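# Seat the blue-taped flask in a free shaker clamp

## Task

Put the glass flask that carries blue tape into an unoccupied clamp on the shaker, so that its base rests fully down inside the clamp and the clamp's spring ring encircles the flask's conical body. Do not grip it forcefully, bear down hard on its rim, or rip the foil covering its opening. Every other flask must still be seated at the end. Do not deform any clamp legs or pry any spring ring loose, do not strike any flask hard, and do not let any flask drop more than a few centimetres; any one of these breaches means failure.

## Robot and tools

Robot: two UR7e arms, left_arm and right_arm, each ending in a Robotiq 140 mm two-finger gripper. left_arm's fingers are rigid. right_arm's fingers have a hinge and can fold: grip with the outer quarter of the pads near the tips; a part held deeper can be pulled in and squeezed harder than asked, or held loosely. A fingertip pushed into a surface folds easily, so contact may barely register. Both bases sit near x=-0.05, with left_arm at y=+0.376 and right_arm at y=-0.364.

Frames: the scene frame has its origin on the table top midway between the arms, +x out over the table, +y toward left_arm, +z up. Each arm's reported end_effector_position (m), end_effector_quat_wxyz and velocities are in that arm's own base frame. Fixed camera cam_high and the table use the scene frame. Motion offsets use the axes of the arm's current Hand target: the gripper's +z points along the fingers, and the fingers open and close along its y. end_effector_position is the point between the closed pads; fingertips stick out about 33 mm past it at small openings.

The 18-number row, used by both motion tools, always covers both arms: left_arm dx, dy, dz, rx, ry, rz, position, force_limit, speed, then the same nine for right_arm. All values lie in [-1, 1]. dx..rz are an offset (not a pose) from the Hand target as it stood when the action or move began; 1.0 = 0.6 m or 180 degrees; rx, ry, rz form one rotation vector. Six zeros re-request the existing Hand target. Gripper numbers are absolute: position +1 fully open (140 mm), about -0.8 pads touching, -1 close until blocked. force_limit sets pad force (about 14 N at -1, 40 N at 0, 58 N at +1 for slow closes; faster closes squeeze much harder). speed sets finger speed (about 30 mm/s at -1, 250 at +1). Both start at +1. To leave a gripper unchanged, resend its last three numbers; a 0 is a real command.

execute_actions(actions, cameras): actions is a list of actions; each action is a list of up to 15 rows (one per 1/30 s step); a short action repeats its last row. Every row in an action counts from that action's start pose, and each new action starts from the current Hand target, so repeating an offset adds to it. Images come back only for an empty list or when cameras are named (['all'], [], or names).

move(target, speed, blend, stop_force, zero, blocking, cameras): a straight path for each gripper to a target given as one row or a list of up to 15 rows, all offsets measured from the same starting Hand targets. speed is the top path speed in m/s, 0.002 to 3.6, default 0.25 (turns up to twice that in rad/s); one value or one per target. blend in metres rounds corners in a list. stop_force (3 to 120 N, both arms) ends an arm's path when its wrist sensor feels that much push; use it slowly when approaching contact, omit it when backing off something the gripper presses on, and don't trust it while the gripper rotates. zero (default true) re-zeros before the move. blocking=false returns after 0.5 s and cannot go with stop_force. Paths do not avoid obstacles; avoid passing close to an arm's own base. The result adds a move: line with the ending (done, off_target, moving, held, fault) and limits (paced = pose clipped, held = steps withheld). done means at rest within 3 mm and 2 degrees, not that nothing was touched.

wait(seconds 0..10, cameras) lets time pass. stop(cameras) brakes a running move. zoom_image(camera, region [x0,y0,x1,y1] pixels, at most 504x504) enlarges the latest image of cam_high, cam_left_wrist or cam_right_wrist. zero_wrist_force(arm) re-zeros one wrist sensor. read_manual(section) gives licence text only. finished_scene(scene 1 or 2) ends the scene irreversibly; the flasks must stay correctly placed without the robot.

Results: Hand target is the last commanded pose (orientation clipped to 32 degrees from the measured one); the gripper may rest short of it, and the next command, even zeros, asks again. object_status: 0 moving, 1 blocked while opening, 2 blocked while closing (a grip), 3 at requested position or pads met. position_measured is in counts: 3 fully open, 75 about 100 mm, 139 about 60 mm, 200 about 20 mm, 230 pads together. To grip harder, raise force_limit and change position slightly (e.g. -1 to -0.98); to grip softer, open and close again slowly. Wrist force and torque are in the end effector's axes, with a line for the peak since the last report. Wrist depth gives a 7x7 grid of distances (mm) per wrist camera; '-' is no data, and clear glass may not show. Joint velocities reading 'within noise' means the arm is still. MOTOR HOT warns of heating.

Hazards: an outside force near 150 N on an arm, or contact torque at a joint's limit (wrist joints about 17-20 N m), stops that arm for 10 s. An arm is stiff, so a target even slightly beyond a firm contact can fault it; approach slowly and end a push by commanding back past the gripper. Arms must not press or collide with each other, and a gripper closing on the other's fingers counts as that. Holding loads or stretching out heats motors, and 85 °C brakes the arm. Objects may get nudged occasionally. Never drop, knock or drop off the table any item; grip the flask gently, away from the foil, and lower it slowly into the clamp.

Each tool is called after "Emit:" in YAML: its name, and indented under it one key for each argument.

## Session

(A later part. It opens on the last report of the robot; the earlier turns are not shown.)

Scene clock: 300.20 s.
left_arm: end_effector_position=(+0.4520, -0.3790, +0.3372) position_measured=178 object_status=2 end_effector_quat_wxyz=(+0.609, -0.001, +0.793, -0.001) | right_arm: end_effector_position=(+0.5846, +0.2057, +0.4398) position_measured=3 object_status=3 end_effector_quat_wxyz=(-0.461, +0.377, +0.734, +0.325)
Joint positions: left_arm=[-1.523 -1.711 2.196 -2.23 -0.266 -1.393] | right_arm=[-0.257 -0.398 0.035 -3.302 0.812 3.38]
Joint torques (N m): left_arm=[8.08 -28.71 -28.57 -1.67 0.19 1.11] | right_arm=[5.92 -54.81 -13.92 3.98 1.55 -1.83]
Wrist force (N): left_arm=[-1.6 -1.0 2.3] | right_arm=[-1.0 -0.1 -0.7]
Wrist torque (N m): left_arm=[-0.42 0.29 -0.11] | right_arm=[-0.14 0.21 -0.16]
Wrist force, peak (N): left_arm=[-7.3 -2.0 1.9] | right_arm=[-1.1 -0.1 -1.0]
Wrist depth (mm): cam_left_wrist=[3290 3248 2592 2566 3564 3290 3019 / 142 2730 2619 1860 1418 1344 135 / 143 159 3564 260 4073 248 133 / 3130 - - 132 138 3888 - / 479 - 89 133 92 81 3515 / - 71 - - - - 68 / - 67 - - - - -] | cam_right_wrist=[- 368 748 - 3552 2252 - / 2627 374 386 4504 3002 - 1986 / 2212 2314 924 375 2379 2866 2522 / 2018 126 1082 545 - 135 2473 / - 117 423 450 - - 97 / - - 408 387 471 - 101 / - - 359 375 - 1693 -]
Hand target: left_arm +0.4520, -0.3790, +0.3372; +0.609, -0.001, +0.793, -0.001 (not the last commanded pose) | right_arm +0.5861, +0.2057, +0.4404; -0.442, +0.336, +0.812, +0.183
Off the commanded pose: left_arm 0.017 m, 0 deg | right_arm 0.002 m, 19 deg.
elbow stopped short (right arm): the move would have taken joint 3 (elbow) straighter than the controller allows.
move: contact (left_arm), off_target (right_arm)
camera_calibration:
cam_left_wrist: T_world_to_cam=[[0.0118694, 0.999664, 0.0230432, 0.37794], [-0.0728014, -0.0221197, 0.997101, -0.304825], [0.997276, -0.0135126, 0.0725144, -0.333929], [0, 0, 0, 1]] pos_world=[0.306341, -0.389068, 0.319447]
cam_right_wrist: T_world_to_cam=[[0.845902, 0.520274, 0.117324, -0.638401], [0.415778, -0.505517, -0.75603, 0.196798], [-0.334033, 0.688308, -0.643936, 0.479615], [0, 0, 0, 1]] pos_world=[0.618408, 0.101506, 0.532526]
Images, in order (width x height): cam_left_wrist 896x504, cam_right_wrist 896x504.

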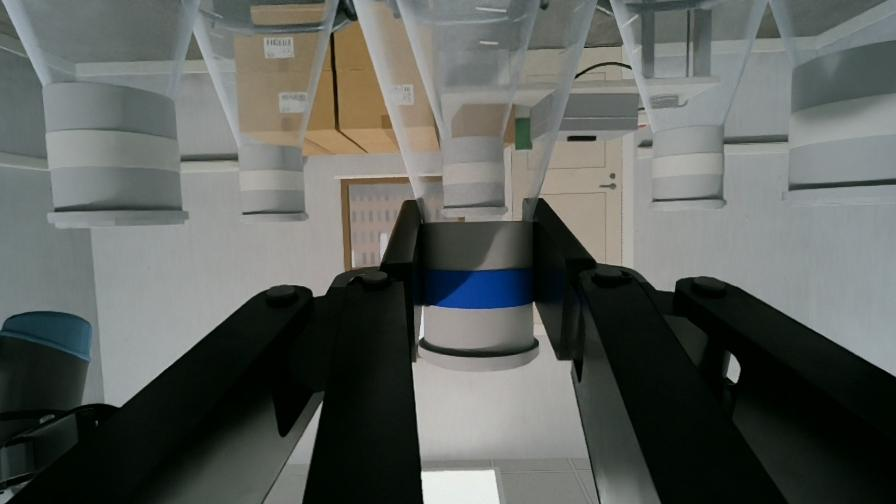

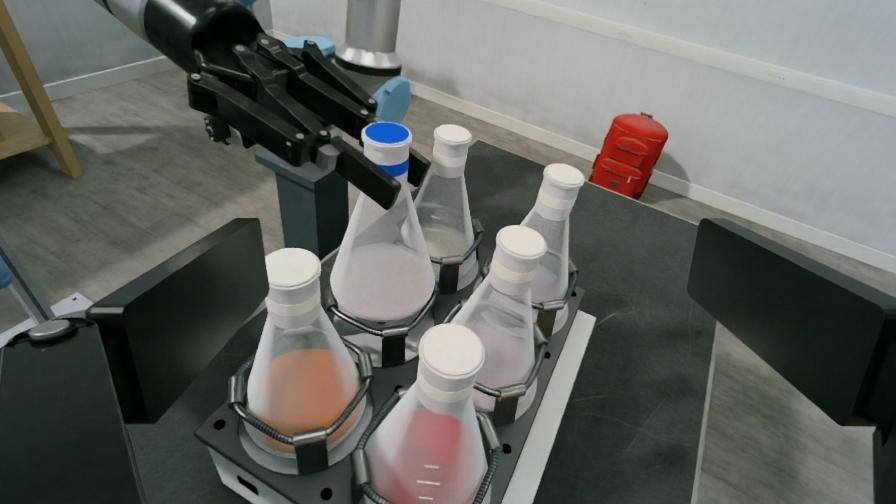

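Emit:
move:
  target: [-0.0101,-0.0023,0.006,0,0,0,-1,-1,-1,0,0,0,0,0,0,1,1,1]
  speed: 0.03

Emit:
move:
  target: [0.0338,0,0.0091,0,0,0,-1,-1,-1,0,0,0,0,0,0,1,1,1]
  speed: 0.012
  stop_force: 5

Emit:
move:
  target: [-0.006,-0.006,-0.0094,0,0,0,-1,-1,-1,0,0,0,0,0,0,1,1,1]
  speed: 0.03

Emit:
move:
  target: [0.0338,0,0.0091,0,0,0,-1,-1,-1,0,0,0,0,0,0,1,1,1]
  speed: 0.012
  stop_force: 5

Scene clock: 305.43 s.
left_arm: end_effector_position=(+0.4571, -0.3803, +0.3421) position_measured=178 object_status=2 end_effector_quat_wxyz=(+0.609, -0.001, +0.793, -0.001) | right_arm: end_effector_position=(+0.5846, +0.2057, +0.4398) position_measured=3 object_status=3 end_effector_quat_wxyz=(-0.461, +0.377, +0.734, +0.325)
Joint positions: left_arm=[-1.51 -1.7 2.186 -2.277 -0.269 -1.346] | right_arm=[-0.257 -0.398 0.035 -3.302 0.812 3.38]
Joint torques (N m): left_arm=[-6.26 -19.1 -18.38 -1.12 1.35 -0.8] | right_arm=[5.61 -54.85 -13.28 3.75 1.48 -1.76]
Wrist force (N): left_arm=[1.7 -0.5 2.3] | right_arm=[-0.8 -0.1 -0.6]
Wrist torque (N m): left_arm=[-0.39 0.32 -0.32] | right_arm=[-0.14 0.16 -0.17]
Wrist force, peak (N): left_arm=[-2.0 -1.1 2.6] | right_arm=[-1.2 -0.1 -1.0]
Wrist depth (mm): cam_left_wrist=[3168 3248 2566 2467 3614 3333 3092 / 135 149 2592 2592 1442 1380 131 / 137 157 259 252 4010 244 134 / - - - 132 138 - 3248 / 489 - 89 133 92 82 3422 / - 71 - - - - 68 / - 67 - - - - -] | cam_right_wrist=[- 360 746 2967 2802 2272 - / 2600 2627 356 3233 3076 2741 - / 2252 2357 931 948 2834 2741 - / - 126 1060 522 - 135 2425 / - 117 420 450 - - 97 / - - 397 392 - - 101 / - 477 359 368 - 1764 -]
Hand target: left_arm +0.4571, -0.3803, +0.3421; +0.609, -0.001, +0.793, -0.001 | right_arm +0.5861, +0.2057, +0.4404; -0.442, +0.336, +0.812, +0.183
Off the commanded pose: left_arm 0.000 m, 0 deg | right_arm 0.002 m, 19 deg.
elbow stopped short (right arm): the move would have taken joint 3 (elbow) straighter than the controller allows.
move: off_target (right_arm)

Scene clock: 307.07 s.
left_arm: end_effector_position=(+0.4571, -0.3804, +0.3344) position_measured=178 object_status=2 end_effector_quat_wxyz=(+0.609, -0.001, +0.793, -0.001) | right_arm: end_effector_position=(+0.5846, +0.2057, +0.4398) position_measured=3 object_status=3 end_effector_quat_wxyz=(-0.461, +0.377, +0.734, +0.325)
Joint positions: left_arm=[-1.51 -1.69 2.199 -2.3 -0.269 -1.346] | right_arm=[-0.257 -0.398 0.035 -3.302 0.812 3.38]
Joint torques (N m): left_arm=[-8.08 -29.73 -29.28 -0.87 0.17 -0.79] | right_arm=[5.66 -55.74 -13.99 3.83 1.46 -1.73]
Wrist force (N): left_arm=[-1.2 -0.2 0.6] | right_arm=[-0.8 0.0 -0.7]
Wrist torque (N m): left_arm=[-0.40 0.34 -0.29] | right_arm=[-0.13 0.18 -0.17]
Wrist force, peak (N): left_arm=[-3.6 0.0 -0.9] | right_arm=[-1.2 0.1 -0.9]
Wrist depth (mm): cam_left_wrist=[3333 3333 2566 2592 3948 1901 3515 / 135 2354 2592 2673 1475 1418 131 / 138 157 273 254 3774 241 132 / 3614 - - 132 138 3888 5460 / 3130 - 89 133 92 82 2950 / - 71 - - - - 68 / - 67 - - - - -] | cam_right_wrist=[- 368 742 - 2627 2547 - / 2683 405 386 3233 - - 2314 / 2232 2425 357 350 2252 4275 - / 1925 126 - 504 - 138 2741 / - 117 320 464 - 135 97 / - 539 397 412 - - 101 / - 479 360 368 - 1538 -]
Hand target: left_arm +0.4571, -0.3804, +0.3344; +0.609, -0.001, +0.793, -0.001 (not the last commanded pose) | right_arm +0.5861, +0.2057, +0.4404; -0.442, +0.336, +0.812, +0.183
Off the commanded pose: left_arm 0.013 m, 0 deg | right_arm 0.002 m, 19 deg.
elbow stopped short (right arm): the move would have taken joint 3 (elbow) straighter than the controller allows.
move: contact (left_arm), off_target (right_arm)

Scene clock: 307.87 s.
left_arm: end_effector_position=(+0.4525, -0.3840, +0.3394) position_measured=178 object_status=2 end_effector_quat_wxyz=(+0.609, -0.001, +0.793, -0.001) | right_arm: end_effector_position=(+0.5846, +0.2057, +0.4398) position_measured=3 object_status=3 end_effector_quat_wxyz=(-0.461, +0.377, +0.734, +0.325)
Joint positions: left_arm=[-1.523 -1.7 2.181 -2.229 -0.266 -1.391] | right_arm=[-0.257 -0.398 0.035 -3.302 0.812 3.38]
Joint torques (N m): left_arm=[7.79 -14.61 -20.15 -5.12 4.49 1.03] | right_arm=[5.72 -54.59 -13.83 3.75 1.61 -1.72]
Wrist force (N): left_arm=[1.7 -0.6 2.2] | right_arm=[-1.1 0.0 -0.6]
Wrist torque (N m): left_arm=[-0.42 0.33 -0.13] | right_arm=[-0.14 0.23 -0.17]
Wrist force, peak (N): left_arm=[1.8 -0.8 2.4] | right_arm=[-1.0 -0.1 -1.0]
Wrist depth (mm): cam_left_wrist=[3208 3290 2592 3019 3774 1699 3208 / 142 153 2592 1565 1442 1458 135 / 142 153 3248 253 3948 251 140 / 3168 4207 3948 132 138 - 2950 / 501 - 89 133 92 81 3422 / - 71 - 4207 - - 68 / - 67 - - - - -] | cam_right_wrist=[- 363 746 3275 2712 2497 - / 2497 403 382 3655 2834 2497 - / 2232 2379 346 391 3039 2866 2293 / 1925 126 - 495 830 135 2600 / - 117 422 505 762 - 97 / - - 409 392 - - 101 / - 376 361 363 - 1409 -]
Hand target: left_arm +0.4526, -0.3839, +0.3393; +0.609, -0.001, +0.793, -0.001 | right_arm +0.5861, +0.2057, +0.4404; -0.442, +0.336, +0.812, +0.183
Off the commanded pose: left_arm 0.000 m, 0 deg | right_arm 0.002 m, 19 deg.
elbow stopped short (right arm): the move would have taken joint 3 (elbow) straighter than the controller allows.
move: off_target (right_arm)

Scene clock: 309.13 s.
left_arm: end_effector_position=(+0.4525, -0.3839, +0.3363) position_measured=178 object_status=2 end_effector_quat_wxyz=(+0.609, -0.001, +0.793, -0.001) | right_arm: end_effector_position=(+0.5846, +0.2057, +0.4398) position_measured=3 object_status=3 end_effector_quat_wxyz=(-0.461, +0.377, +0.734, +0.325)
Joint positions: left_arm=[-1.522 -1.696 2.187 -2.238 -0.266 -1.391] | right_arm=[-0.257 -0.398 0.035 -3.302 0.812 3.38]
Joint torques (N m): left_arm=[-0.22 -29.4 -30.28 -0.97 0.78 -1] | right_arm=[5.97 -55.16 -13.64 3.85 1.46 -1.76]
Wrist force (N): left_arm=[-0.3 0.4 2.5] | right_arm=[-1.0 -0.2 -0.7]
Wrist torque (N m): left_arm=[-0.43 0.22 -0.04] | right_arm=[-0.17 0.22 -0.17]
Wrist force, peak (N): left_arm=[-3.7 1.2 2.3] | right_arm=[-1.2 -0.2 -0.8]
Wrist depth (mm): cam_left_wrist=[3248 3092 2592 2491 3515 3290 3377 / 142 154 2592 1807 1546 1466 135 / 142 153 260 249 3830 250 - / 3888 3888 3888 132 138 - - / 502 - 89 133 92 81 - / - 71 - - - - 68 / - 67 - - - - -] | cam_right_wrist=[- 366 755 3002 2683 2293 - / 2899 400 386 3192 - - 2497 / 2357 2402 350 - 2573 3002 - / 1970 126 - 521 - 135 2573 / - 117 394 431 685 135 97 / - 392 397 379 474 - 102 / - - 361 375 531 1538 -]
Hand target: left_arm +0.4525, -0.3840, +0.3363; +0.609, -0.001, +0.793, -0.001 (not the last commanded pose) | right_arm +0.5861, +0.2057, +0.4404; -0.442, +0.336, +0.812, +0.183
Off the commanded pose: left_arm 0.018 m, 0 deg | right_arm 0.002 m, 19 deg.
elbow stopped short (right arm): the move would have taken joint 3 (elbow) straighter than the controller allows.
move: contact (left_arm), off_target (right_arm)

Emit:
move:
  target: [-0.0046,0.0045,0.0041,0,0,0,-1,-1,-1,0,0,0,0,0,0,1,1,1]
  speed: 0.03

Emit:
move:
  target: [0.0435,0,0.0117,0,0,0,-1,-1,-1,0,0,0,0,0,0,1,1,1]
  speed: 0.012
  stop_force: 48
  cameras: ["cam_right_wrist","cam_left_wrist"]

Emit:
zoom_image:
  camera: "cam_right_wrist"
  region: [300, 240, 470, 380]

Scene clock: 316.53 s.
left_arm: end_effector_position=(+0.4557, -0.3812, +0.3384) position_measured=178 object_status=2 end_effector_quat_wxyz=(+0.609, -0.001, +0.793, -0.001) | right_arm: end_effector_position=(+0.5846, +0.2057, +0.4398) position_measured=3 object_status=3 end_effector_quat_wxyz=(-0.461, +0.377, +0.734, +0.325)
Joint positions: left_arm=[-1.514 -1.697 2.19 -2.27 -0.268 -1.36] | right_arm=[-0.257 -0.398 0.035 -3.302 0.812 3.38]
Joint torques (N m): left_arm=[-0.09 -24.66 -20.24 -1.14 1.11 -0.82] | right_arm=[5.3 -55.54 -13.88 3.62 1.46 -1.68]
Wrist force (N): left_arm=[1.7 -0.8 2.4] | right_arm=[-0.9 -0.1 -0.7]
Wrist torque (N m): left_arm=[-0.45 0.33 -0.33] | right_arm=[-0.14 0.20 -0.17]
Wrist force, peak (N): left_arm=[2.0 -0.8 2.4] | right_arm=[-1.2 0.1 -0.9]
Wrist depth (mm): cam_left_wrist=[3377 3422 2592 2467 3422 1734 3019 / 137 2730 2376 1846 1450 1537 133 / 138 155 269 255 3774 245 133 / 4277 3830 - 132 138 3888 - / 492 - 89 132 92 81 - / - 71 - - - - 68 / - 67 - - - - -] | cam_right_wrist=[- 363 737 3318 2802 - - / 2522 395 380 3552 - - 2034 / 2232 2449 351 372 2741 2712 2573 / 1940 126 819 514 - 135 2497 / - 117 317 473 - - 97 / - - 407 389 591 - 101 / - 489 365 370 563 1458 -]
Hand target: left_arm +0.4556, -0.3813, +0.3383; +0.609, -0.001, +0.793, -0.001 | right_arm +0.5861, +0.2057, +0.4404; -0.442, +0.336, +0.812, +0.183
Off the commanded pose: left_arm 0.000 m, 0 deg | right_arm 0.002 m, 19 deg.
elbow stopped short (right arm): the move would have taken joint 3 (elbow) straighter than the controller allows.
move: off_target (right_arm)

Scene clock: 319.00 s.
left_arm: end_effector_position=(+0.4556, -0.3813, +0.3214) position_measured=178 object_status=2 end_effector_quat_wxyz=(+0.609, -0.001, +0.793, -0.001) | right_arm: end_effector_position=(+0.5846, +0.2057, +0.4398) position_measured=3 object_status=3 end_effector_quat_wxyz=(-0.461, +0.377, +0.734, +0.325)
Joint positions: left_arm=[-1.514 -1.672 2.219 -2.323 -0.268 -1.36] | right_arm=[-0.257 -0.398 0.035 -3.302 0.812 3.38]
Joint torques (N m): left_arm=[-5.89 -17.34 -16.97 -0.75 -6.62 -0.71] | right_arm=[5.63 -55.34 -13.08 3.5 1.39 -1.76]
Wrist force (N): left_arm=[-33.1 0.3 -2.5] | right_arm=[-1.0 0.0 -0.6]
Wrist torque (N m): left_arm=[-0.44 0.61 -0.12] | right_arm=[-0.12 0.20 -0.16]
Wrist force, peak (N): left_arm=[-44.8 3.5 -11.9] | right_arm=[-1.2 0.0 -0.9]
Wrist depth (mm): cam_left_wrist=[3248 2619 2467 2516 3468 1860 3248 / 139 148 2701 1546 1426 1770 131 / 136 156 254 250 3774 244 136 / 3333 - - 133 138 3719 - / 496 - 89 134 92 81 76 / - 71 - - - - 68 / - 67 - - - - -] | cam_right_wrist=[- 371 757 3002 3503 3152 2232 / 2547 377 392 3039 3002 - 2293 / 2193 2402 354 - 2834 2741 2522 / - 126 769 502 - 135 3192 / - 117 305 422 - - 97 / - 540 383 395 - 674 102 / - 412 359 332 - 1371 -]
Hand target: left_arm +0.4556, -0.3813, +0.3214; +0.609, -0.001, +0.793, -0.001 (not the last commanded pose) | right_arm +0.5861, +0.2057, +0.4404; -0.442, +0.336, +0.812, +0.183
Off the commanded pose: left_arm 0.010 m, 0 deg | right_arm 0.002 m, 19 deg.
elbow stopped short (right arm): the move would have taken joint 3 (elbow) straighter than the controller allows.
move: contact (left_arm), off_target (right_arm)
camera_calibration:
cam_left_wrist: T_world_to_cam=[[0.0116901, 0.999673, 0.0227301, 0.380815], [-0.0729957, -0.0218178, 0.997094, -0.288674], [0.997264, -0.0133154, 0.0727168, -0.336486], [0, 0, 0, 1]] pos_world=[0.310042, -0.391469, 0.303647]
cam_right_wrist: T_world_to_cam=[[0.845902, 0.520274, 0.117324, -0.638401], [0.415778, -0.505517, -0.75603, 0.196798], [-0.334033, 0.688308, -0.643936, 0.479615], [0, 0, 0, 1]] pos_world=[0.618408, 0.101506, 0.532526]
Images, in order (width x height): cam_left_wrist 896x504, cam_right_wrist 896x504.

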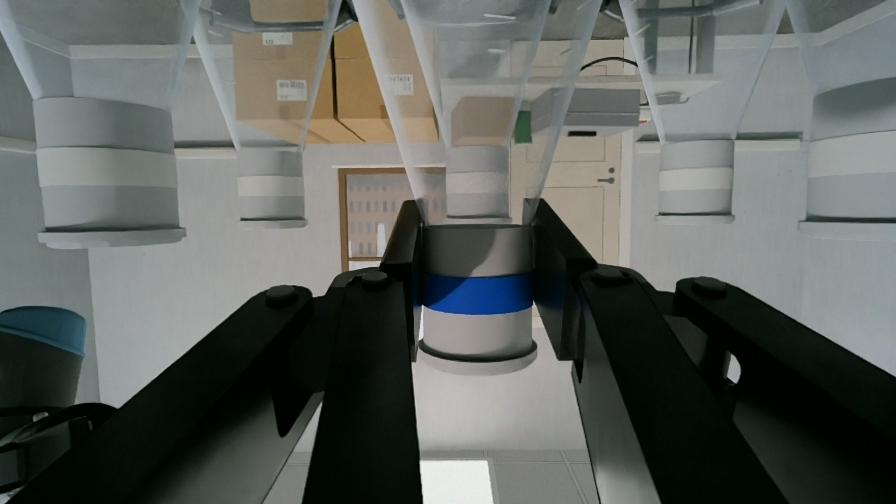

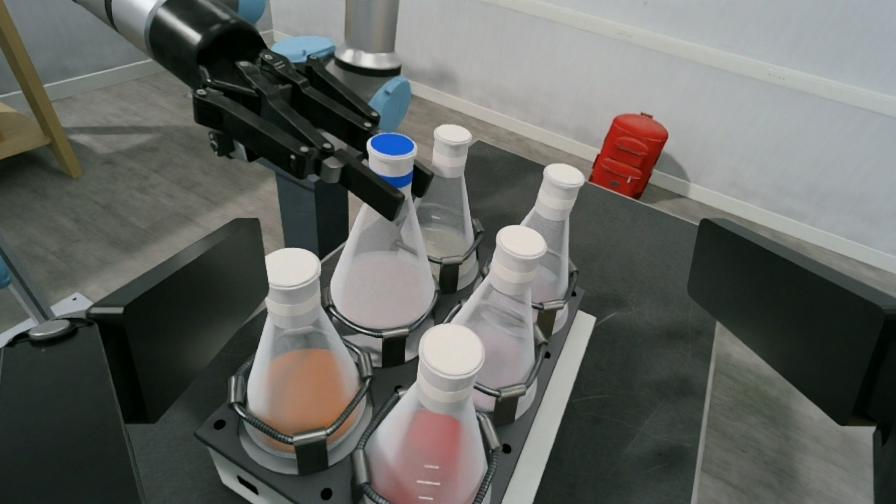

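Scaled by 2.965 from the camera's 896x504 image, which has a finer 1280x720 frame.

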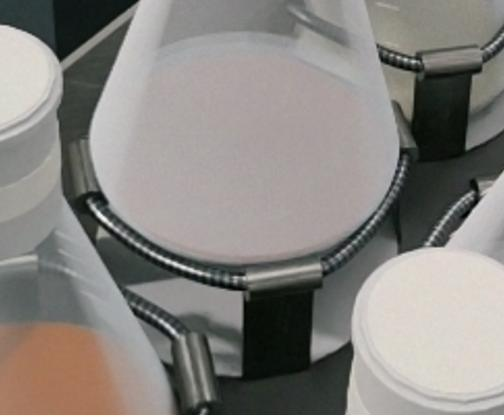

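Emit:
move:
  target: [0.0386,0,0.0103,0,0,0,-1,-1,-1,0,0,0,0,0,0,1,1,1]
  speed: 0.01
  stop_force: 58
  zero: false
  cameras: ["cam_right_wrist","cam_left_wrist"]

Emit:
zoom_image:
  camera: "cam_right_wrist"
  region: [300, 240, 470, 380]

Scene clock: 323.53 s.
left_arm: end_effector_position=(+0.4556, -0.3813, +0.3160) position_measured=178 object_status=2 end_effector_quat_wxyz=(+0.609, -0.002, +0.793, -0.001) | right_arm: end_effector_position=(+0.5846, +0.2057, +0.4398) position_measured=3 object_status=3 end_effector_quat_wxyz=(-0.461, +0.377, +0.734, +0.325)
Joint positions: left_arm=[-1.514 -1.664 2.227 -2.34 -0.267 -1.361] | right_arm=[-0.257 -0.398 0.035 -3.302 0.812 3.38]
Joint torques (N m): left_arm=[-8.45 -10.75 -9.56 3.84 -11.26 0.59] | right_arm=[4.98 -55.63 -13.8 3.39 1.47 -1.67]
Wrist force (N): left_arm=[-51.1 2.2 -8.9] | right_arm=[-1.1 -0.2 -0.7]
Wrist torque (N m): left_arm=[-0.43 0.82 -0.23] | right_arm=[-0.16 0.24 -0.17]
Wrist force, peak (N): left_arm=[-56.8 2.1 -13.2] | right_arm=[-1.0 -0.2 -1.0]
Wrist depth (mm): cam_left_wrist=[3422 3774 2566 2541 3719 1846 4207 / 136 4207 2541 1546 1442 1483 130 / 136 156 3888 252 3830 241 136 / 138 - - 132 137 - 133 / 486 - 89 134 92 81 - / - 71 - - - - 68 / - 67 - - - - -] | cam_right_wrist=[405 374 737 - 2497 2497 2293 / 2497 411 400 3655 2741 2497 2834 / 2252 2335 358 383 2899 3408 - / 1776 126 1042 477 - 135 2573 / - 117 325 473 - - 97 / - - 400 392 - - 101 / - 480 359 370 - 1519 -]
Hand target: left_arm +0.4556, -0.3813, +0.3160; +0.609, -0.002, +0.793, -0.001 (not the last commanded pose) | right_arm +0.5861, +0.2057, +0.4404; -0.442, +0.336, +0.812, +0.183
Off the commanded pose: left_arm 0.019 m, 0 deg | right_arm 0.002 m, 19 deg.
elbow stopped short (right arm): the move would have taken joint 3 (elbow) straighter than the controller allows.
move: contact (left_arm), off_target (right_arm)
camera_calibration:
cam_left_wrist: T_world_to_cam=[[0.0116024, 0.999679, 0.0225246, 0.381029], [-0.0731923, -0.0216167, 0.997084, -0.283146], [0.99725, -0.0132172, 0.0729179, -0.336111], [0, 0, 0, 1]] pos_world=[0.310042, -0.39147, 0.298246]
cam_right_wrist: T_world_to_cam=[[0.845902, 0.520274, 0.117324, -0.638401], [0.415778, -0.505517, -0.75603, 0.196798], [-0.334033, 0.688308, -0.643936, 0.479615], [0, 0, 0, 1]] pos_world=[0.618408, 0.101506, 0.532526]
Images, in order (width x height): cam_left_wrist 896x504, cam_right_wrist 896x504.

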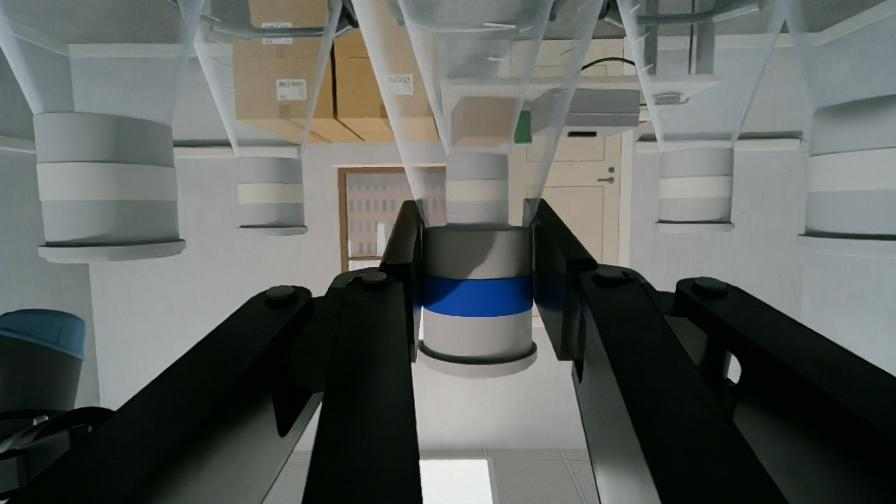

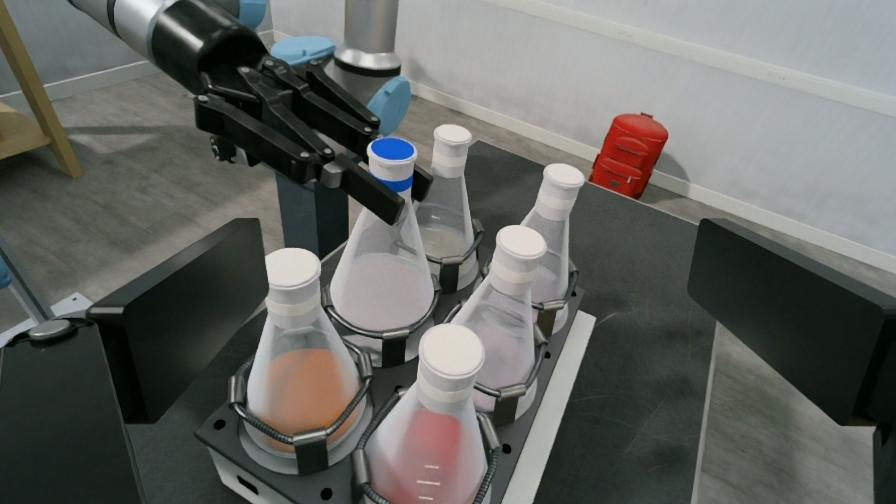

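Scaled by 2.965 from the camera's 896x504 image, which has a finer 1280x720 frame.

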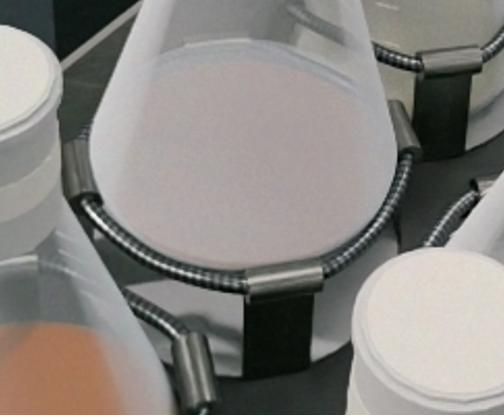

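Emit:
move:
  target: [0.029,0,0.0078,0,0,0,-1,-1,-1,0,0,0,0,0,0,1,1,1]
  speed: 0.008
  stop_force: 65
  zero: false
  cameras: ["cam_right_wrist","cam_left_wrist"]

Emit:
zoom_image:
  camera: "cam_right_wrist"
  region: [300, 240, 470, 380]

Scene clock: 326.30 s.
left_arm: end_effector_position=(+0.4558, -0.3813, +0.3162) position_measured=178 object_status=2 end_effector_quat_wxyz=(+0.610, -0.002, +0.793, -0.001) | right_arm: end_effector_position=(+0.5846, +0.2057, +0.4398) position_measured=3 object_status=3 end_effector_quat_wxyz=(-0.461, +0.377, +0.734, +0.325)
Joint positions: left_arm=[-1.514 -1.663 2.229 -2.344 -0.265 -1.361] | right_arm=[-0.257 -0.398 0.035 -3.302 0.812 3.38]
Joint torques (N m): left_arm=[0.05 -11.62 -12.5 0.04 -6.38 0.21] | right_arm=[5.66 -56.17 -14.12 3.36 1.45 -1.72]
Wrist force (N): left_arm=[-46.0 6.2 -11.2] | right_arm=[-1.0 -0.2 -0.7]
Wrist torque (N m): left_arm=[-0.49 0.85 -0.12] | right_arm=[-0.17 0.22 -0.17]
Wrist force, peak (N): left_arm=[-61.5 3.5 -16.4] | right_arm=[-1.2 -0.2 -1.1]
Wrist depth (mm): cam_left_wrist=[3290 3515 2491 2592 3666 1807 3290 / 3468 2592 2646 1546 1426 - - / 136 156 3948 257 3666 244 - / 137 4502 4139 133 139 3719 137 / 481 - 89 134 92 82 - / - 71 - 141 - - 68 / - 67 - - - - -] | cam_right_wrist=[398 375 767 2834 2655 2600 2137 / 2627 402 393 3233 3552 - 1970 / 2193 2379 359 396 2272 2771 - / 1940 127 - 527 830 135 2627 / - 117 316 418 - - 97 / - - 401 379 606 - 102 / - - 361 368 433 1519 -]
Hand target: left_arm +0.4558, -0.3813, +0.3162; +0.610, -0.002, +0.793, -0.001 (not the last commanded pose) | right_arm +0.5861, +0.2057, +0.4404; -0.442, +0.336, +0.812, +0.183
Tool commands: left_gripper/position=-1.0 left_gripper/force_limit=-1.0 left_gripper/speed=-1.0 right_gripper/position=+1.0 right_gripper/force_limit=+1.0 right_gripper/speed=+1.0
Off the commanded pose: left_arm 0.018 m, 0 deg | right_arm 0.002 m, 19 deg.
TORQUE FAULT: the external load on joint 5 (wrist 2) of the left arm reached its load limit, and that arm stopped. A torque fault puts only its own arm into a fault stop. That arm's remaining commands of this call were not run. That arm may still press on what stopped it. That arm is still stopped at the end of this call. That arm stays stopped for about 10 more seconds. Until then a move that you send moves the other arm only, and its call returns only when the move has ended. Once the stop has ended, the next robot result says so. If the stop ends while you think or write, that arm runs what you send next, counted from a new Hand target: where the arm stands when the stop ends. While its stop runs, that arm takes no new command, but its gripper still runs the gripper command that each later call begins with. Until it ends, the stop uses up actions while you think or wait. An arm that is not stopped still takes commands.
elbow stopped short (right arm): the move would have taken joint 3 (elbow) straighter than the controller allows.
move: fault (left_arm), off_target (right_arm)
camera_calibration:
cam_left_wrist: T_world_to_cam=[[0.0110985, 0.999722, 0.0208052, 0.381821], [-0.0753825, -0.0199108, 0.996956, -0.281639], [0.997093, -0.0126331, 0.0751406, -0.336695], [0, 0, 0, 1]] pos_world=[0.310248, -0.391576, 0.298138]
cam_right_wrist: T_world_to_cam=[[0.845902, 0.520274, 0.117324, -0.638401], [0.415778, -0.505517, -0.75603, 0.196798], [-0.334033, 0.688308, -0.643936, 0.479615], [0, 0, 0, 1]] pos_world=[0.618408, 0.101506, 0.532526]
Images, in order (width x height): cam_left_wrist 896x504, cam_right_wrist 896x504.

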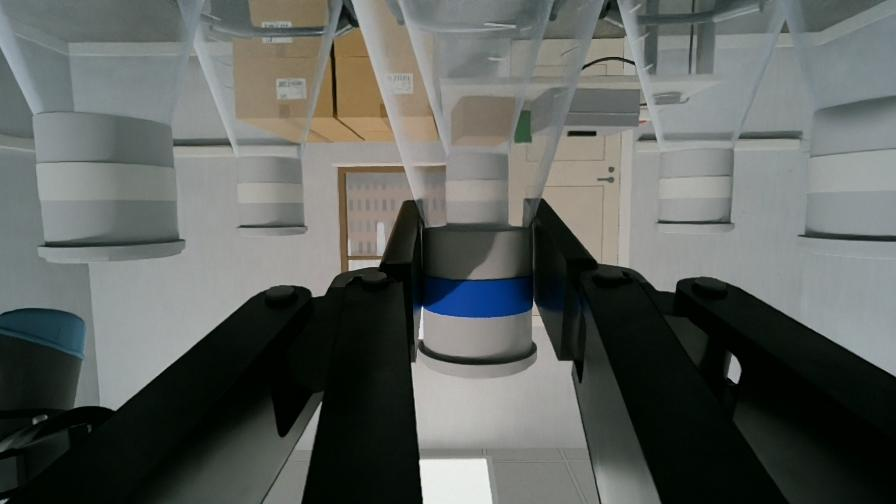

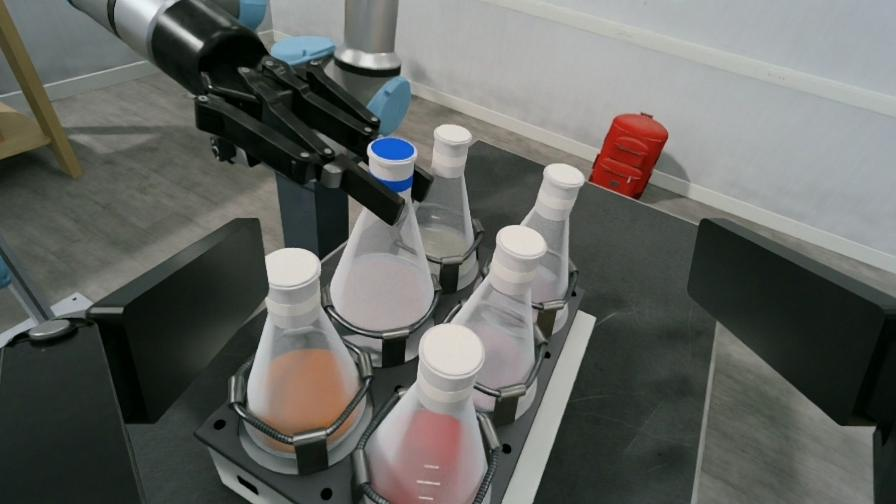

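Scaled by 2.965 from the camera's 896x504 image, which has a finer 1280x720 frame.

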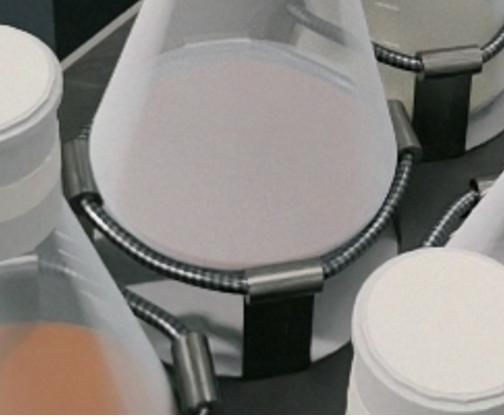

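Emit:
wait:
  seconds: 10

Emit:
wait:
  seconds: 1
  cameras: ["cam_right_wrist","cam_left_wrist"]

Emit:
zoom_image:
  camera: "cam_right_wrist"
  region: [300, 240, 470, 380]

Scene clock: 338.57 s.
left_arm: end_effector_position=(+0.4562, -0.3810, +0.3176) position_measured=178 object_status=2 end_effector_quat_wxyz=(+0.612, -0.003, +0.791, -0.001) | right_arm: end_effector_position=(+0.5846, +0.2057, +0.4398) position_measured=3 object_status=3 end_effector_quat_wxyz=(-0.461, +0.377, +0.734, +0.325)
Joint positions: left_arm=[-1.514 -1.663 2.229 -2.344 -0.261 -1.361] | right_arm=[-0.257 -0.398 0.035 -3.302 0.812 3.38]
Joint torques (N m): left_arm=[0.47 -11.49 -12.12 0.1 -4.28 0.16] | right_arm=[5.37 -57.15 -13.85 3.04 1.29 -1.79]
Wrist force (N): left_arm=[-25.0 -1.8 -7.6] | right_arm=[-0.9 -0.1 -0.7]
Wrist torque (N m): left_arm=[-0.36 0.68 -0.34] | right_arm=[-0.15 0.21 -0.16]
Wrist force, peak (N): left_arm=[-46.1 6.4 -11.5] | right_arm=[-1.2 0.0 -1.0]
Wrist depth (mm): cam_left_wrist=[3377 3168 2467 2592 3719 3468 3019 / - 2516 2673 1565 1426 1492 132 / 136 156 256 253 3774 240 136 / 138 155 - 132 139 - 141 / 489 - 89 134 92 81 3168 / - 71 - - - - 68 / - 67 - - - - -] | cam_right_wrist=[- 375 742 - 4670 2497 - / 2425 369 397 3363 2547 2497 - / 2193 2293 357 380 2335 3002 2771 / 1896 126 308 525 814 138 2683 / - 117 319 416 511 - 97 / - - 414 386 623 658 101 / - - 363 366 - 1648 -]
Hand target: left_arm +0.4562, -0.3810, +0.3176; +0.612, -0.003, +0.791, -0.001 (not the last commanded pose) | right_arm +0.5861, +0.2057, +0.4404; -0.442, +0.336, +0.812, +0.183
Tool commands: left_gripper/position=-1.0 left_gripper/force_limit=-1.0 left_gripper/speed=-1.0 right_gripper/position=+1.0 right_gripper/force_limit=+1.0 right_gripper/speed=+1.0
Off the commanded pose: left_arm 0.020 m, 0 deg | right_arm 0.002 m, 19 deg.
TORQUE FAULT, CONTINUED: the left arm's stop, for the torque fault of joint 5 (wrist 2) that an earlier result reported, is over. The rest of the stop counts as 20 of the actions that you can send in this scene. Before the stop ended, the hold on joint 5 (wrist 2) of that arm was turned back by 0.3 degrees, the way its load pushed it. That arm's target is now where it stood when the stop ended, not its last command. That arm keeps its grip as last carried out and accepts commands again: back off and push less far. That arm stops again whenever a joint's load reaches its limit.
wait: 8.20 of 10 s (the simulator was too slow to fit another step into this call); at rest from the start

Scene clock: 339.57 s.
left_arm: end_effector_position=(+0.4562, -0.3810, +0.3176) position_measured=178 object_status=2 end_effector_quat_wxyz=(+0.612, -0.003, +0.791, -0.001) | right_arm: end_effector_position=(+0.5846, +0.2057, +0.4398) position_measured=3 object_status=3 end_effector_quat_wxyz=(-0.461, +0.377, +0.734, +0.325)
Joint positions: left_arm=[-1.514 -1.663 2.229 -2.344 -0.261 -1.361] | right_arm=[-0.257 -0.398 0.035 -3.302 0.812 3.38]
Joint torques (N m): left_arm=[0.41 -15.17 -6.09 1.46 -6.72 -0.11] | right_arm=[5.19 -57.12 -13.46 2.95 1.26 -1.83]
Wrist force (N): left_arm=[-24.7 -2.9 -7.4] | right_arm=[-1.0 -0.1 -0.8]
Wrist torque (N m): left_arm=[-0.34 0.61 -0.37] | right_arm=[-0.15 0.22 -0.17]
Wrist force, peak (N): left_arm=[-25.0 -2.9 -7.4] | right_arm=[-1.1 0.0 -0.8]
Wrist depth (mm): cam_left_wrist=[2950 3377 2516 2516 4073 1434 3290 / 136 - 2541 1734 1442 3948 131 / 136 157 4010 256 3830 238 136 / 138 - - 132 139 4349 137 / 482 - 89 134 92 81 - / - 71 - - - - 68 / - 67 - - - - -] | cam_right_wrist=[424 375 760 - 2293 3233 - / 2627 398 398 3455 - 2933 2357 / 2232 2252 358 385 2335 2449 - / 1970 126 - 515 861 138 2655 / - 117 415 454 493 - 97 / - - 405 391 615 - 102 / - 387 363 370 557 1538 -]
Hand target: left_arm +0.4562, -0.3810, +0.3176; +0.612, -0.003, +0.791, -0.001 (not the last commanded pose) | right_arm +0.5861, +0.2057, +0.4404; -0.442, +0.336, +0.812, +0.183
Tool commands: left_gripper/position=-1.0 left_gripper/force_limit=-1.0 left_gripper/speed=-1.0 right_gripper/position=+1.0 right_gripper/force_limit=+1.0 right_gripper/speed=+1.0
Off the commanded pose: left_arm 0.020 m, 0 deg | right_arm 0.002 m, 19 deg.
wait: 1.00 s; at rest by 0.17 s
camera_calibration:
cam_left_wrist: T_world_to_cam=[[0.00997985, 0.999728, 0.021066, 0.381877], [-0.0799649, -0.0202017, 0.996593, -0.280962], [0.996748, -0.0116304, 0.0797416, -0.338036], [0, 0, 0, 1]] pos_world=[0.310659, -0.39138, 0.298916]
cam_right_wrist: T_world_to_cam=[[0.845902, 0.520274, 0.117324, -0.638401], [0.415778, -0.505517, -0.75603, 0.196798], [-0.334033, 0.688308, -0.643936, 0.479615], [0, 0, 0, 1]] pos_world=[0.618408, 0.101506, 0.532526]
Images, in order (width x height): cam_left_wrist 896x504, cam_right_wrist 896x504.

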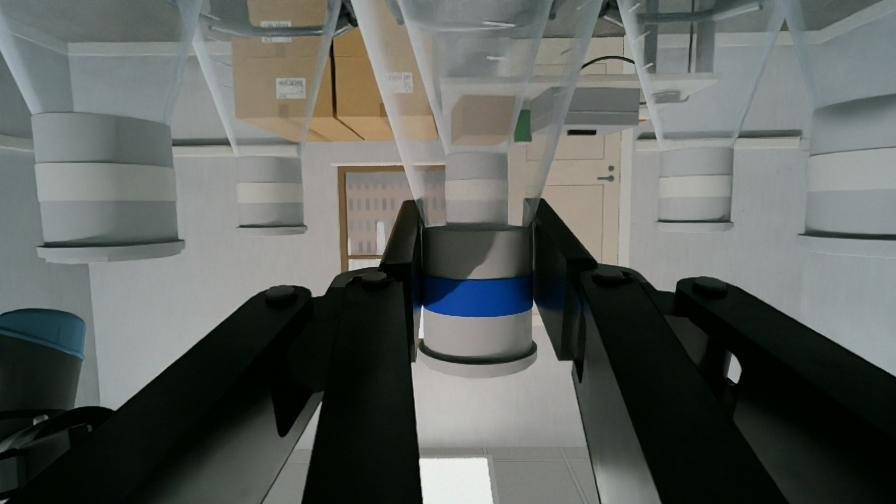

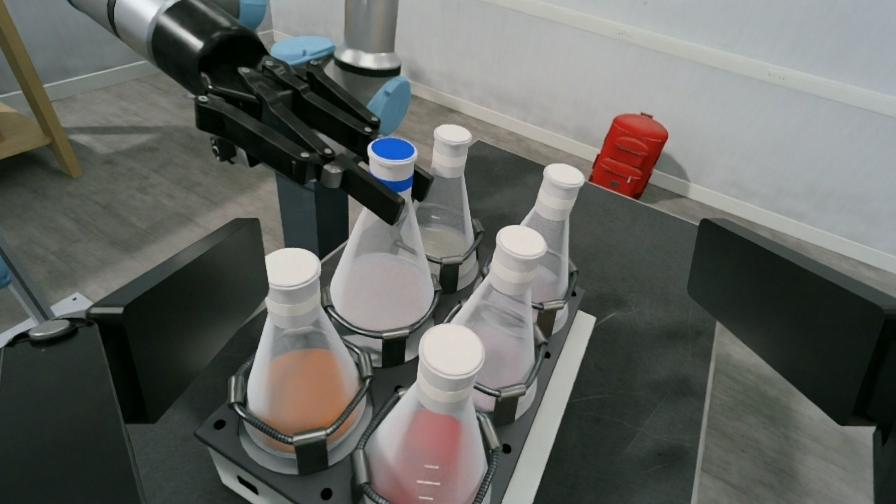

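Scaled by 2.965 from the camera's 896x504 image, which has a finer 1280x720 frame.

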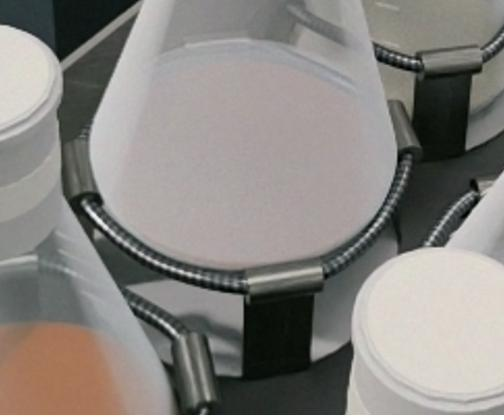

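Emit:
move:
  target:
    - [0.0113,0,0.003,0,0,0,-1,-1,-1,0,0,0,0,0,0,1,1,1]
    - [0.0061,0,0.0223,0,0,0,-1,-1,-1,0,0,0,0,0,0,1,1,1]
    - [0.0165,0,-0.0163,0,0,0,-1,-1,-1,0,0,0,0,0,0,1,1,1]
    - [0.0113,0,0.003,0,0,0,-1,-1,-1,0,0,0,0,0,0,1,1,1]
  speed: 0.03
  blend: [0.002,0.001,0.001,0]
  cameras: ["cam_right_wrist","cam_left_wrist"]

Emit:
zoom_image:
  camera: "cam_right_wrist"
  region: [300, 240, 470, 380]

Scene clock: 345.80 s.
left_arm: end_effector_position=(+0.4563, -0.3810, +0.3105) position_measured=178 object_status=2 end_effector_quat_wxyz=(+0.611, -0.003, +0.791, -0.001) | right_arm: end_effector_position=(+0.5846, +0.2057, +0.4398) position_measured=3 object_status=3 end_effector_quat_wxyz=(-0.461, +0.377, +0.734, +0.325)
Joint positions: left_arm=[-1.514 -1.651 2.24 -2.368 -0.261 -1.36] | right_arm=[-0.257 -0.398 0.035 -3.302 0.812 3.38]
Joint torques (N m): left_arm=[-10.1 -31.63 -22.77 -0.89 2.25 -0.63] | right_arm=[4.96 -57.51 -14.04 2.85 1.28 -1.73]
Wrist force (N): left_arm=[1.8 1.2 -0.3] | right_arm=[-1.2 -0.1 -0.6]
Wrist torque (N m): left_arm=[-0.45 0.35 -0.14] | right_arm=[-0.15 0.25 -0.16]
Wrist force, peak (N): left_arm=[-49.4 -1.5 -7.8] | right_arm=[-1.2 0.0 -0.8]
Wrist depth (mm): cam_left_wrist=[4277 302 306 1418 296 296 3208 / - 5579 2421 2491 1458 3830 - / 141 259 3719 3774 3515 4010 130 / 140 154 260 130 137 248 134 / 470 - 89 131 92 81 75 / - 71 - 4207 - - 68 / - 67 - - - - -] | cam_right_wrist=[2547 382 832 - 2547 2771 2379 / 2547 391 416 2899 - 2473 2212 / 2174 2102 370 414 3192 2655 - / 2156 126 311 496 - 135 2741 / - 117 413 453 - - 97 / - - 397 389 - - 101 / - - 361 370 - 1693 -]
Hand target: left_arm +0.4562, -0.3810, +0.3106; +0.612, -0.003, +0.791, -0.001 | right_arm +0.5861, +0.2057, +0.4404; -0.442, +0.336, +0.812, +0.183
Off the commanded pose: left_arm 0.000 m, 0 deg | right_arm 0.002 m, 19 deg.
elbow stopped short (right arm): the move would have taken joint 3 (elbow) straighter than the controller allows.
move: off_target (right_arm)
camera_calibration:
cam_left_wrist: T_world_to_cam=[[0.00986459, 0.999725, 0.0212553, 0.382007], [-0.0798633, -0.0204008, 0.996597, -0.27389], [0.996757, -0.0115285, 0.0796401, -0.337495], [0, 0, 0, 1]] pos_world=[0.310759, -0.391381, 0.291716]
cam_right_wrist: T_world_to_cam=[[0.845902, 0.520274, 0.117324, -0.638401], [0.415778, -0.505517, -0.75603, 0.196798], [-0.334033, 0.688308, -0.643936, 0.479615], [0, 0, 0, 1]] pos_world=[0.618408, 0.101506, 0.532526]
Images, in order (width x height): cam_left_wrist 896x504, cam_right_wrist 896x504.

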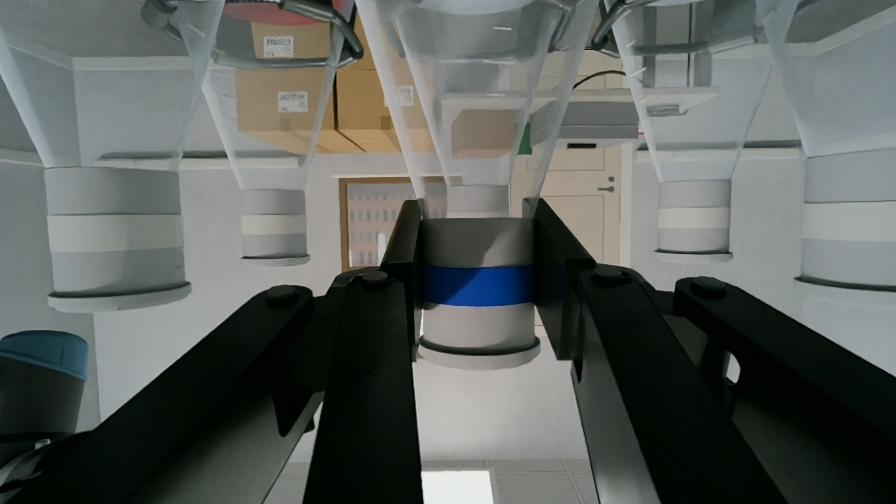

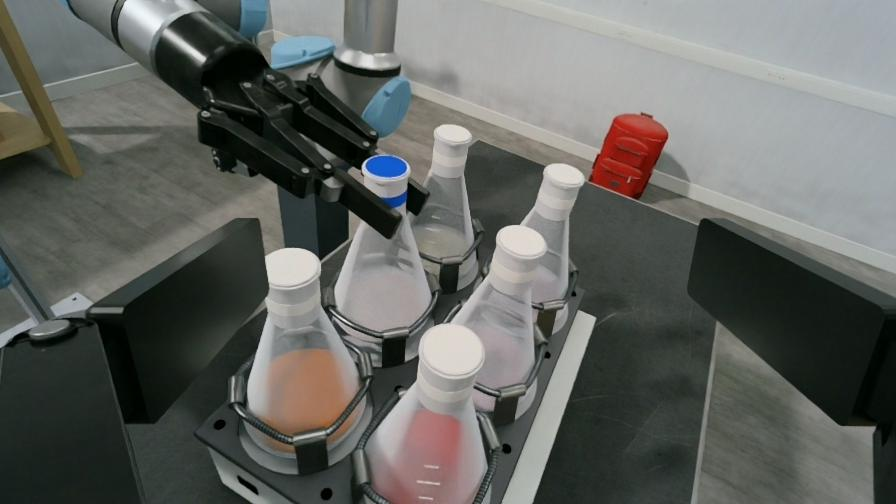

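Scaled by 2.965 from the camera's 896x504 image, which has a finer 1280x720 frame.

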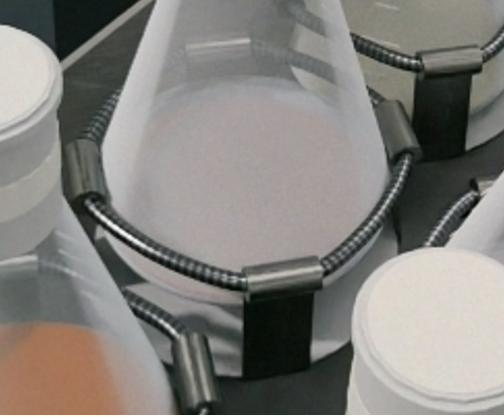

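Emit:
move:
  target: [0.0435,0,0.0117,0,0,0,-1,-1,-1,0,0,0,0,0,0,1,1,1]
  speed: 0.02
  stop_force: 6
  cameras: ["cam_right_wrist","cam_left_wrist"]

Emit:
zoom_image:
  camera: "cam_right_wrist"
  region: [300, 240, 470, 380]

Scene clock: 350.37 s.
left_arm: end_effector_position=(+0.4563, -0.3811, +0.2942) position_measured=178 object_status=2 end_effector_quat_wxyz=(+0.611, -0.003, +0.791, -0.001) | right_arm: end_effector_position=(+0.5846, +0.2057, +0.4398) position_measured=3 object_status=3 end_effector_quat_wxyz=(-0.461, +0.377, +0.734, +0.325)
Joint positions: left_arm=[-1.514 -1.622 2.264 -2.422 -0.261 -1.36] | right_arm=[-0.257 -0.398 0.035 -3.302 0.812 3.38]
Joint torques (N m): left_arm=[-5.48 -31.33 -28.59 -4.62 0.59 -0.77] | right_arm=[5.11 -57.75 -13.73 2.64 1.22 -1.63]
Wrist force (N): left_arm=[-0.6 -1.9 2.5] | right_arm=[-0.9 -0.1 -0.8]
Wrist torque (N m): left_arm=[-0.70 0.40 -0.31] | right_arm=[-0.15 0.19 -0.17]
Wrist force, peak (N): left_arm=[-9.8 -0.8 1.9] | right_arm=[-1.1 -0.2 -0.8]
Wrist depth (mm): cam_left_wrist=[3055 229 249 273 266 280 3092 / - - 2566 1565 1434 3774 - / - - - - 3888 3333 3564 / 140 155 261 130 133 246 134 / 141 145 89 131 92 82 129 / - 71 - - - - 68 / - 67 - - - - -] | cam_right_wrist=[1841 398 746 2802 3603 2899 - / 2712 395 431 3318 4758 - 2293 / 2293 2212 380 2967 2425 3275 - / 1911 126 389 479 - 144 2712 / - 117 322 - - - 97 / - - 397 379 - 638 102 / - - 359 377 - 1704 -]
Hand target: left_arm +0.4563, -0.3811, +0.2942; +0.611, -0.003, +0.791, -0.001 (not the last commanded pose) | right_arm +0.5861, +0.2057, +0.4404; -0.442, +0.336, +0.812, +0.183
Off the commanded pose: left_arm 0.011 m, 0 deg | right_arm 0.002 m, 19 deg.
elbow stopped short (right arm): the move would have taken joint 3 (elbow) straighter than the controller allows.
move: contact (left_arm), off_target (right_arm)
camera_calibration:
cam_left_wrist: T_world_to_cam=[[0.00987348, 0.999727, 0.0211558, 0.382478], [-0.0798635, -0.0203008, 0.996599, -0.257601], [0.996757, -0.0115295, 0.0796413, -0.336299], [0, 0, 0, 1]] pos_world=[0.310859, -0.391481, 0.275416]
cam_right_wrist: T_world_to_cam=[[0.845902, 0.520274, 0.117324, -0.638401], [0.415778, -0.505517, -0.75603, 0.196798], [-0.334033, 0.688308, -0.643936, 0.479615], [0, 0, 0, 1]] pos_world=[0.618408, 0.101506, 0.532526]
Images, in order (width x height): cam_left_wrist 896x504, cam_right_wrist 896x504.

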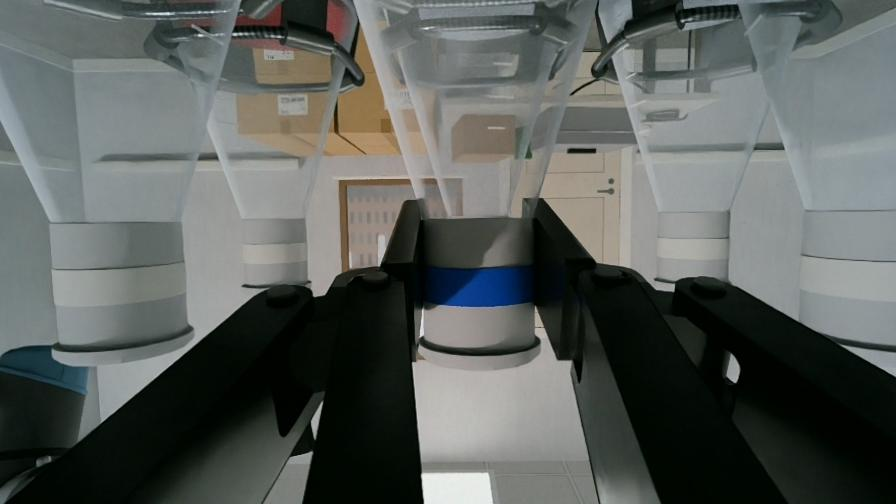

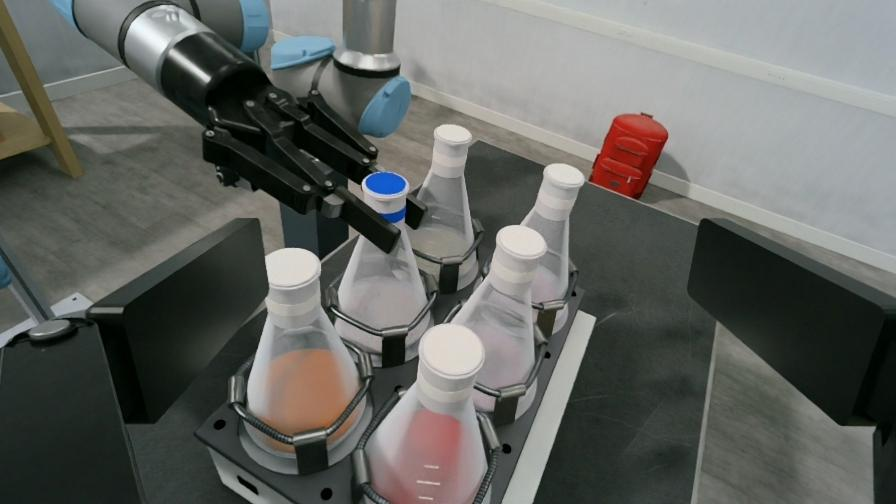

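Scaled by 2.965 from the camera's 896x504 image, which has a finer 1280x720 frame.

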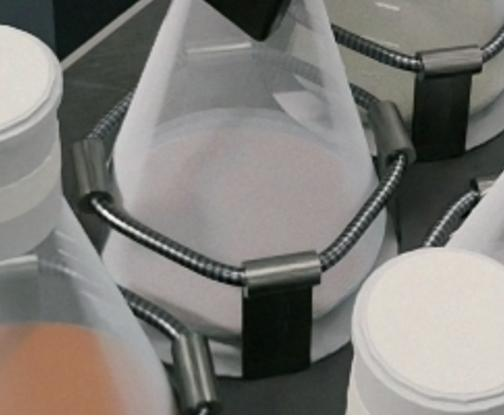

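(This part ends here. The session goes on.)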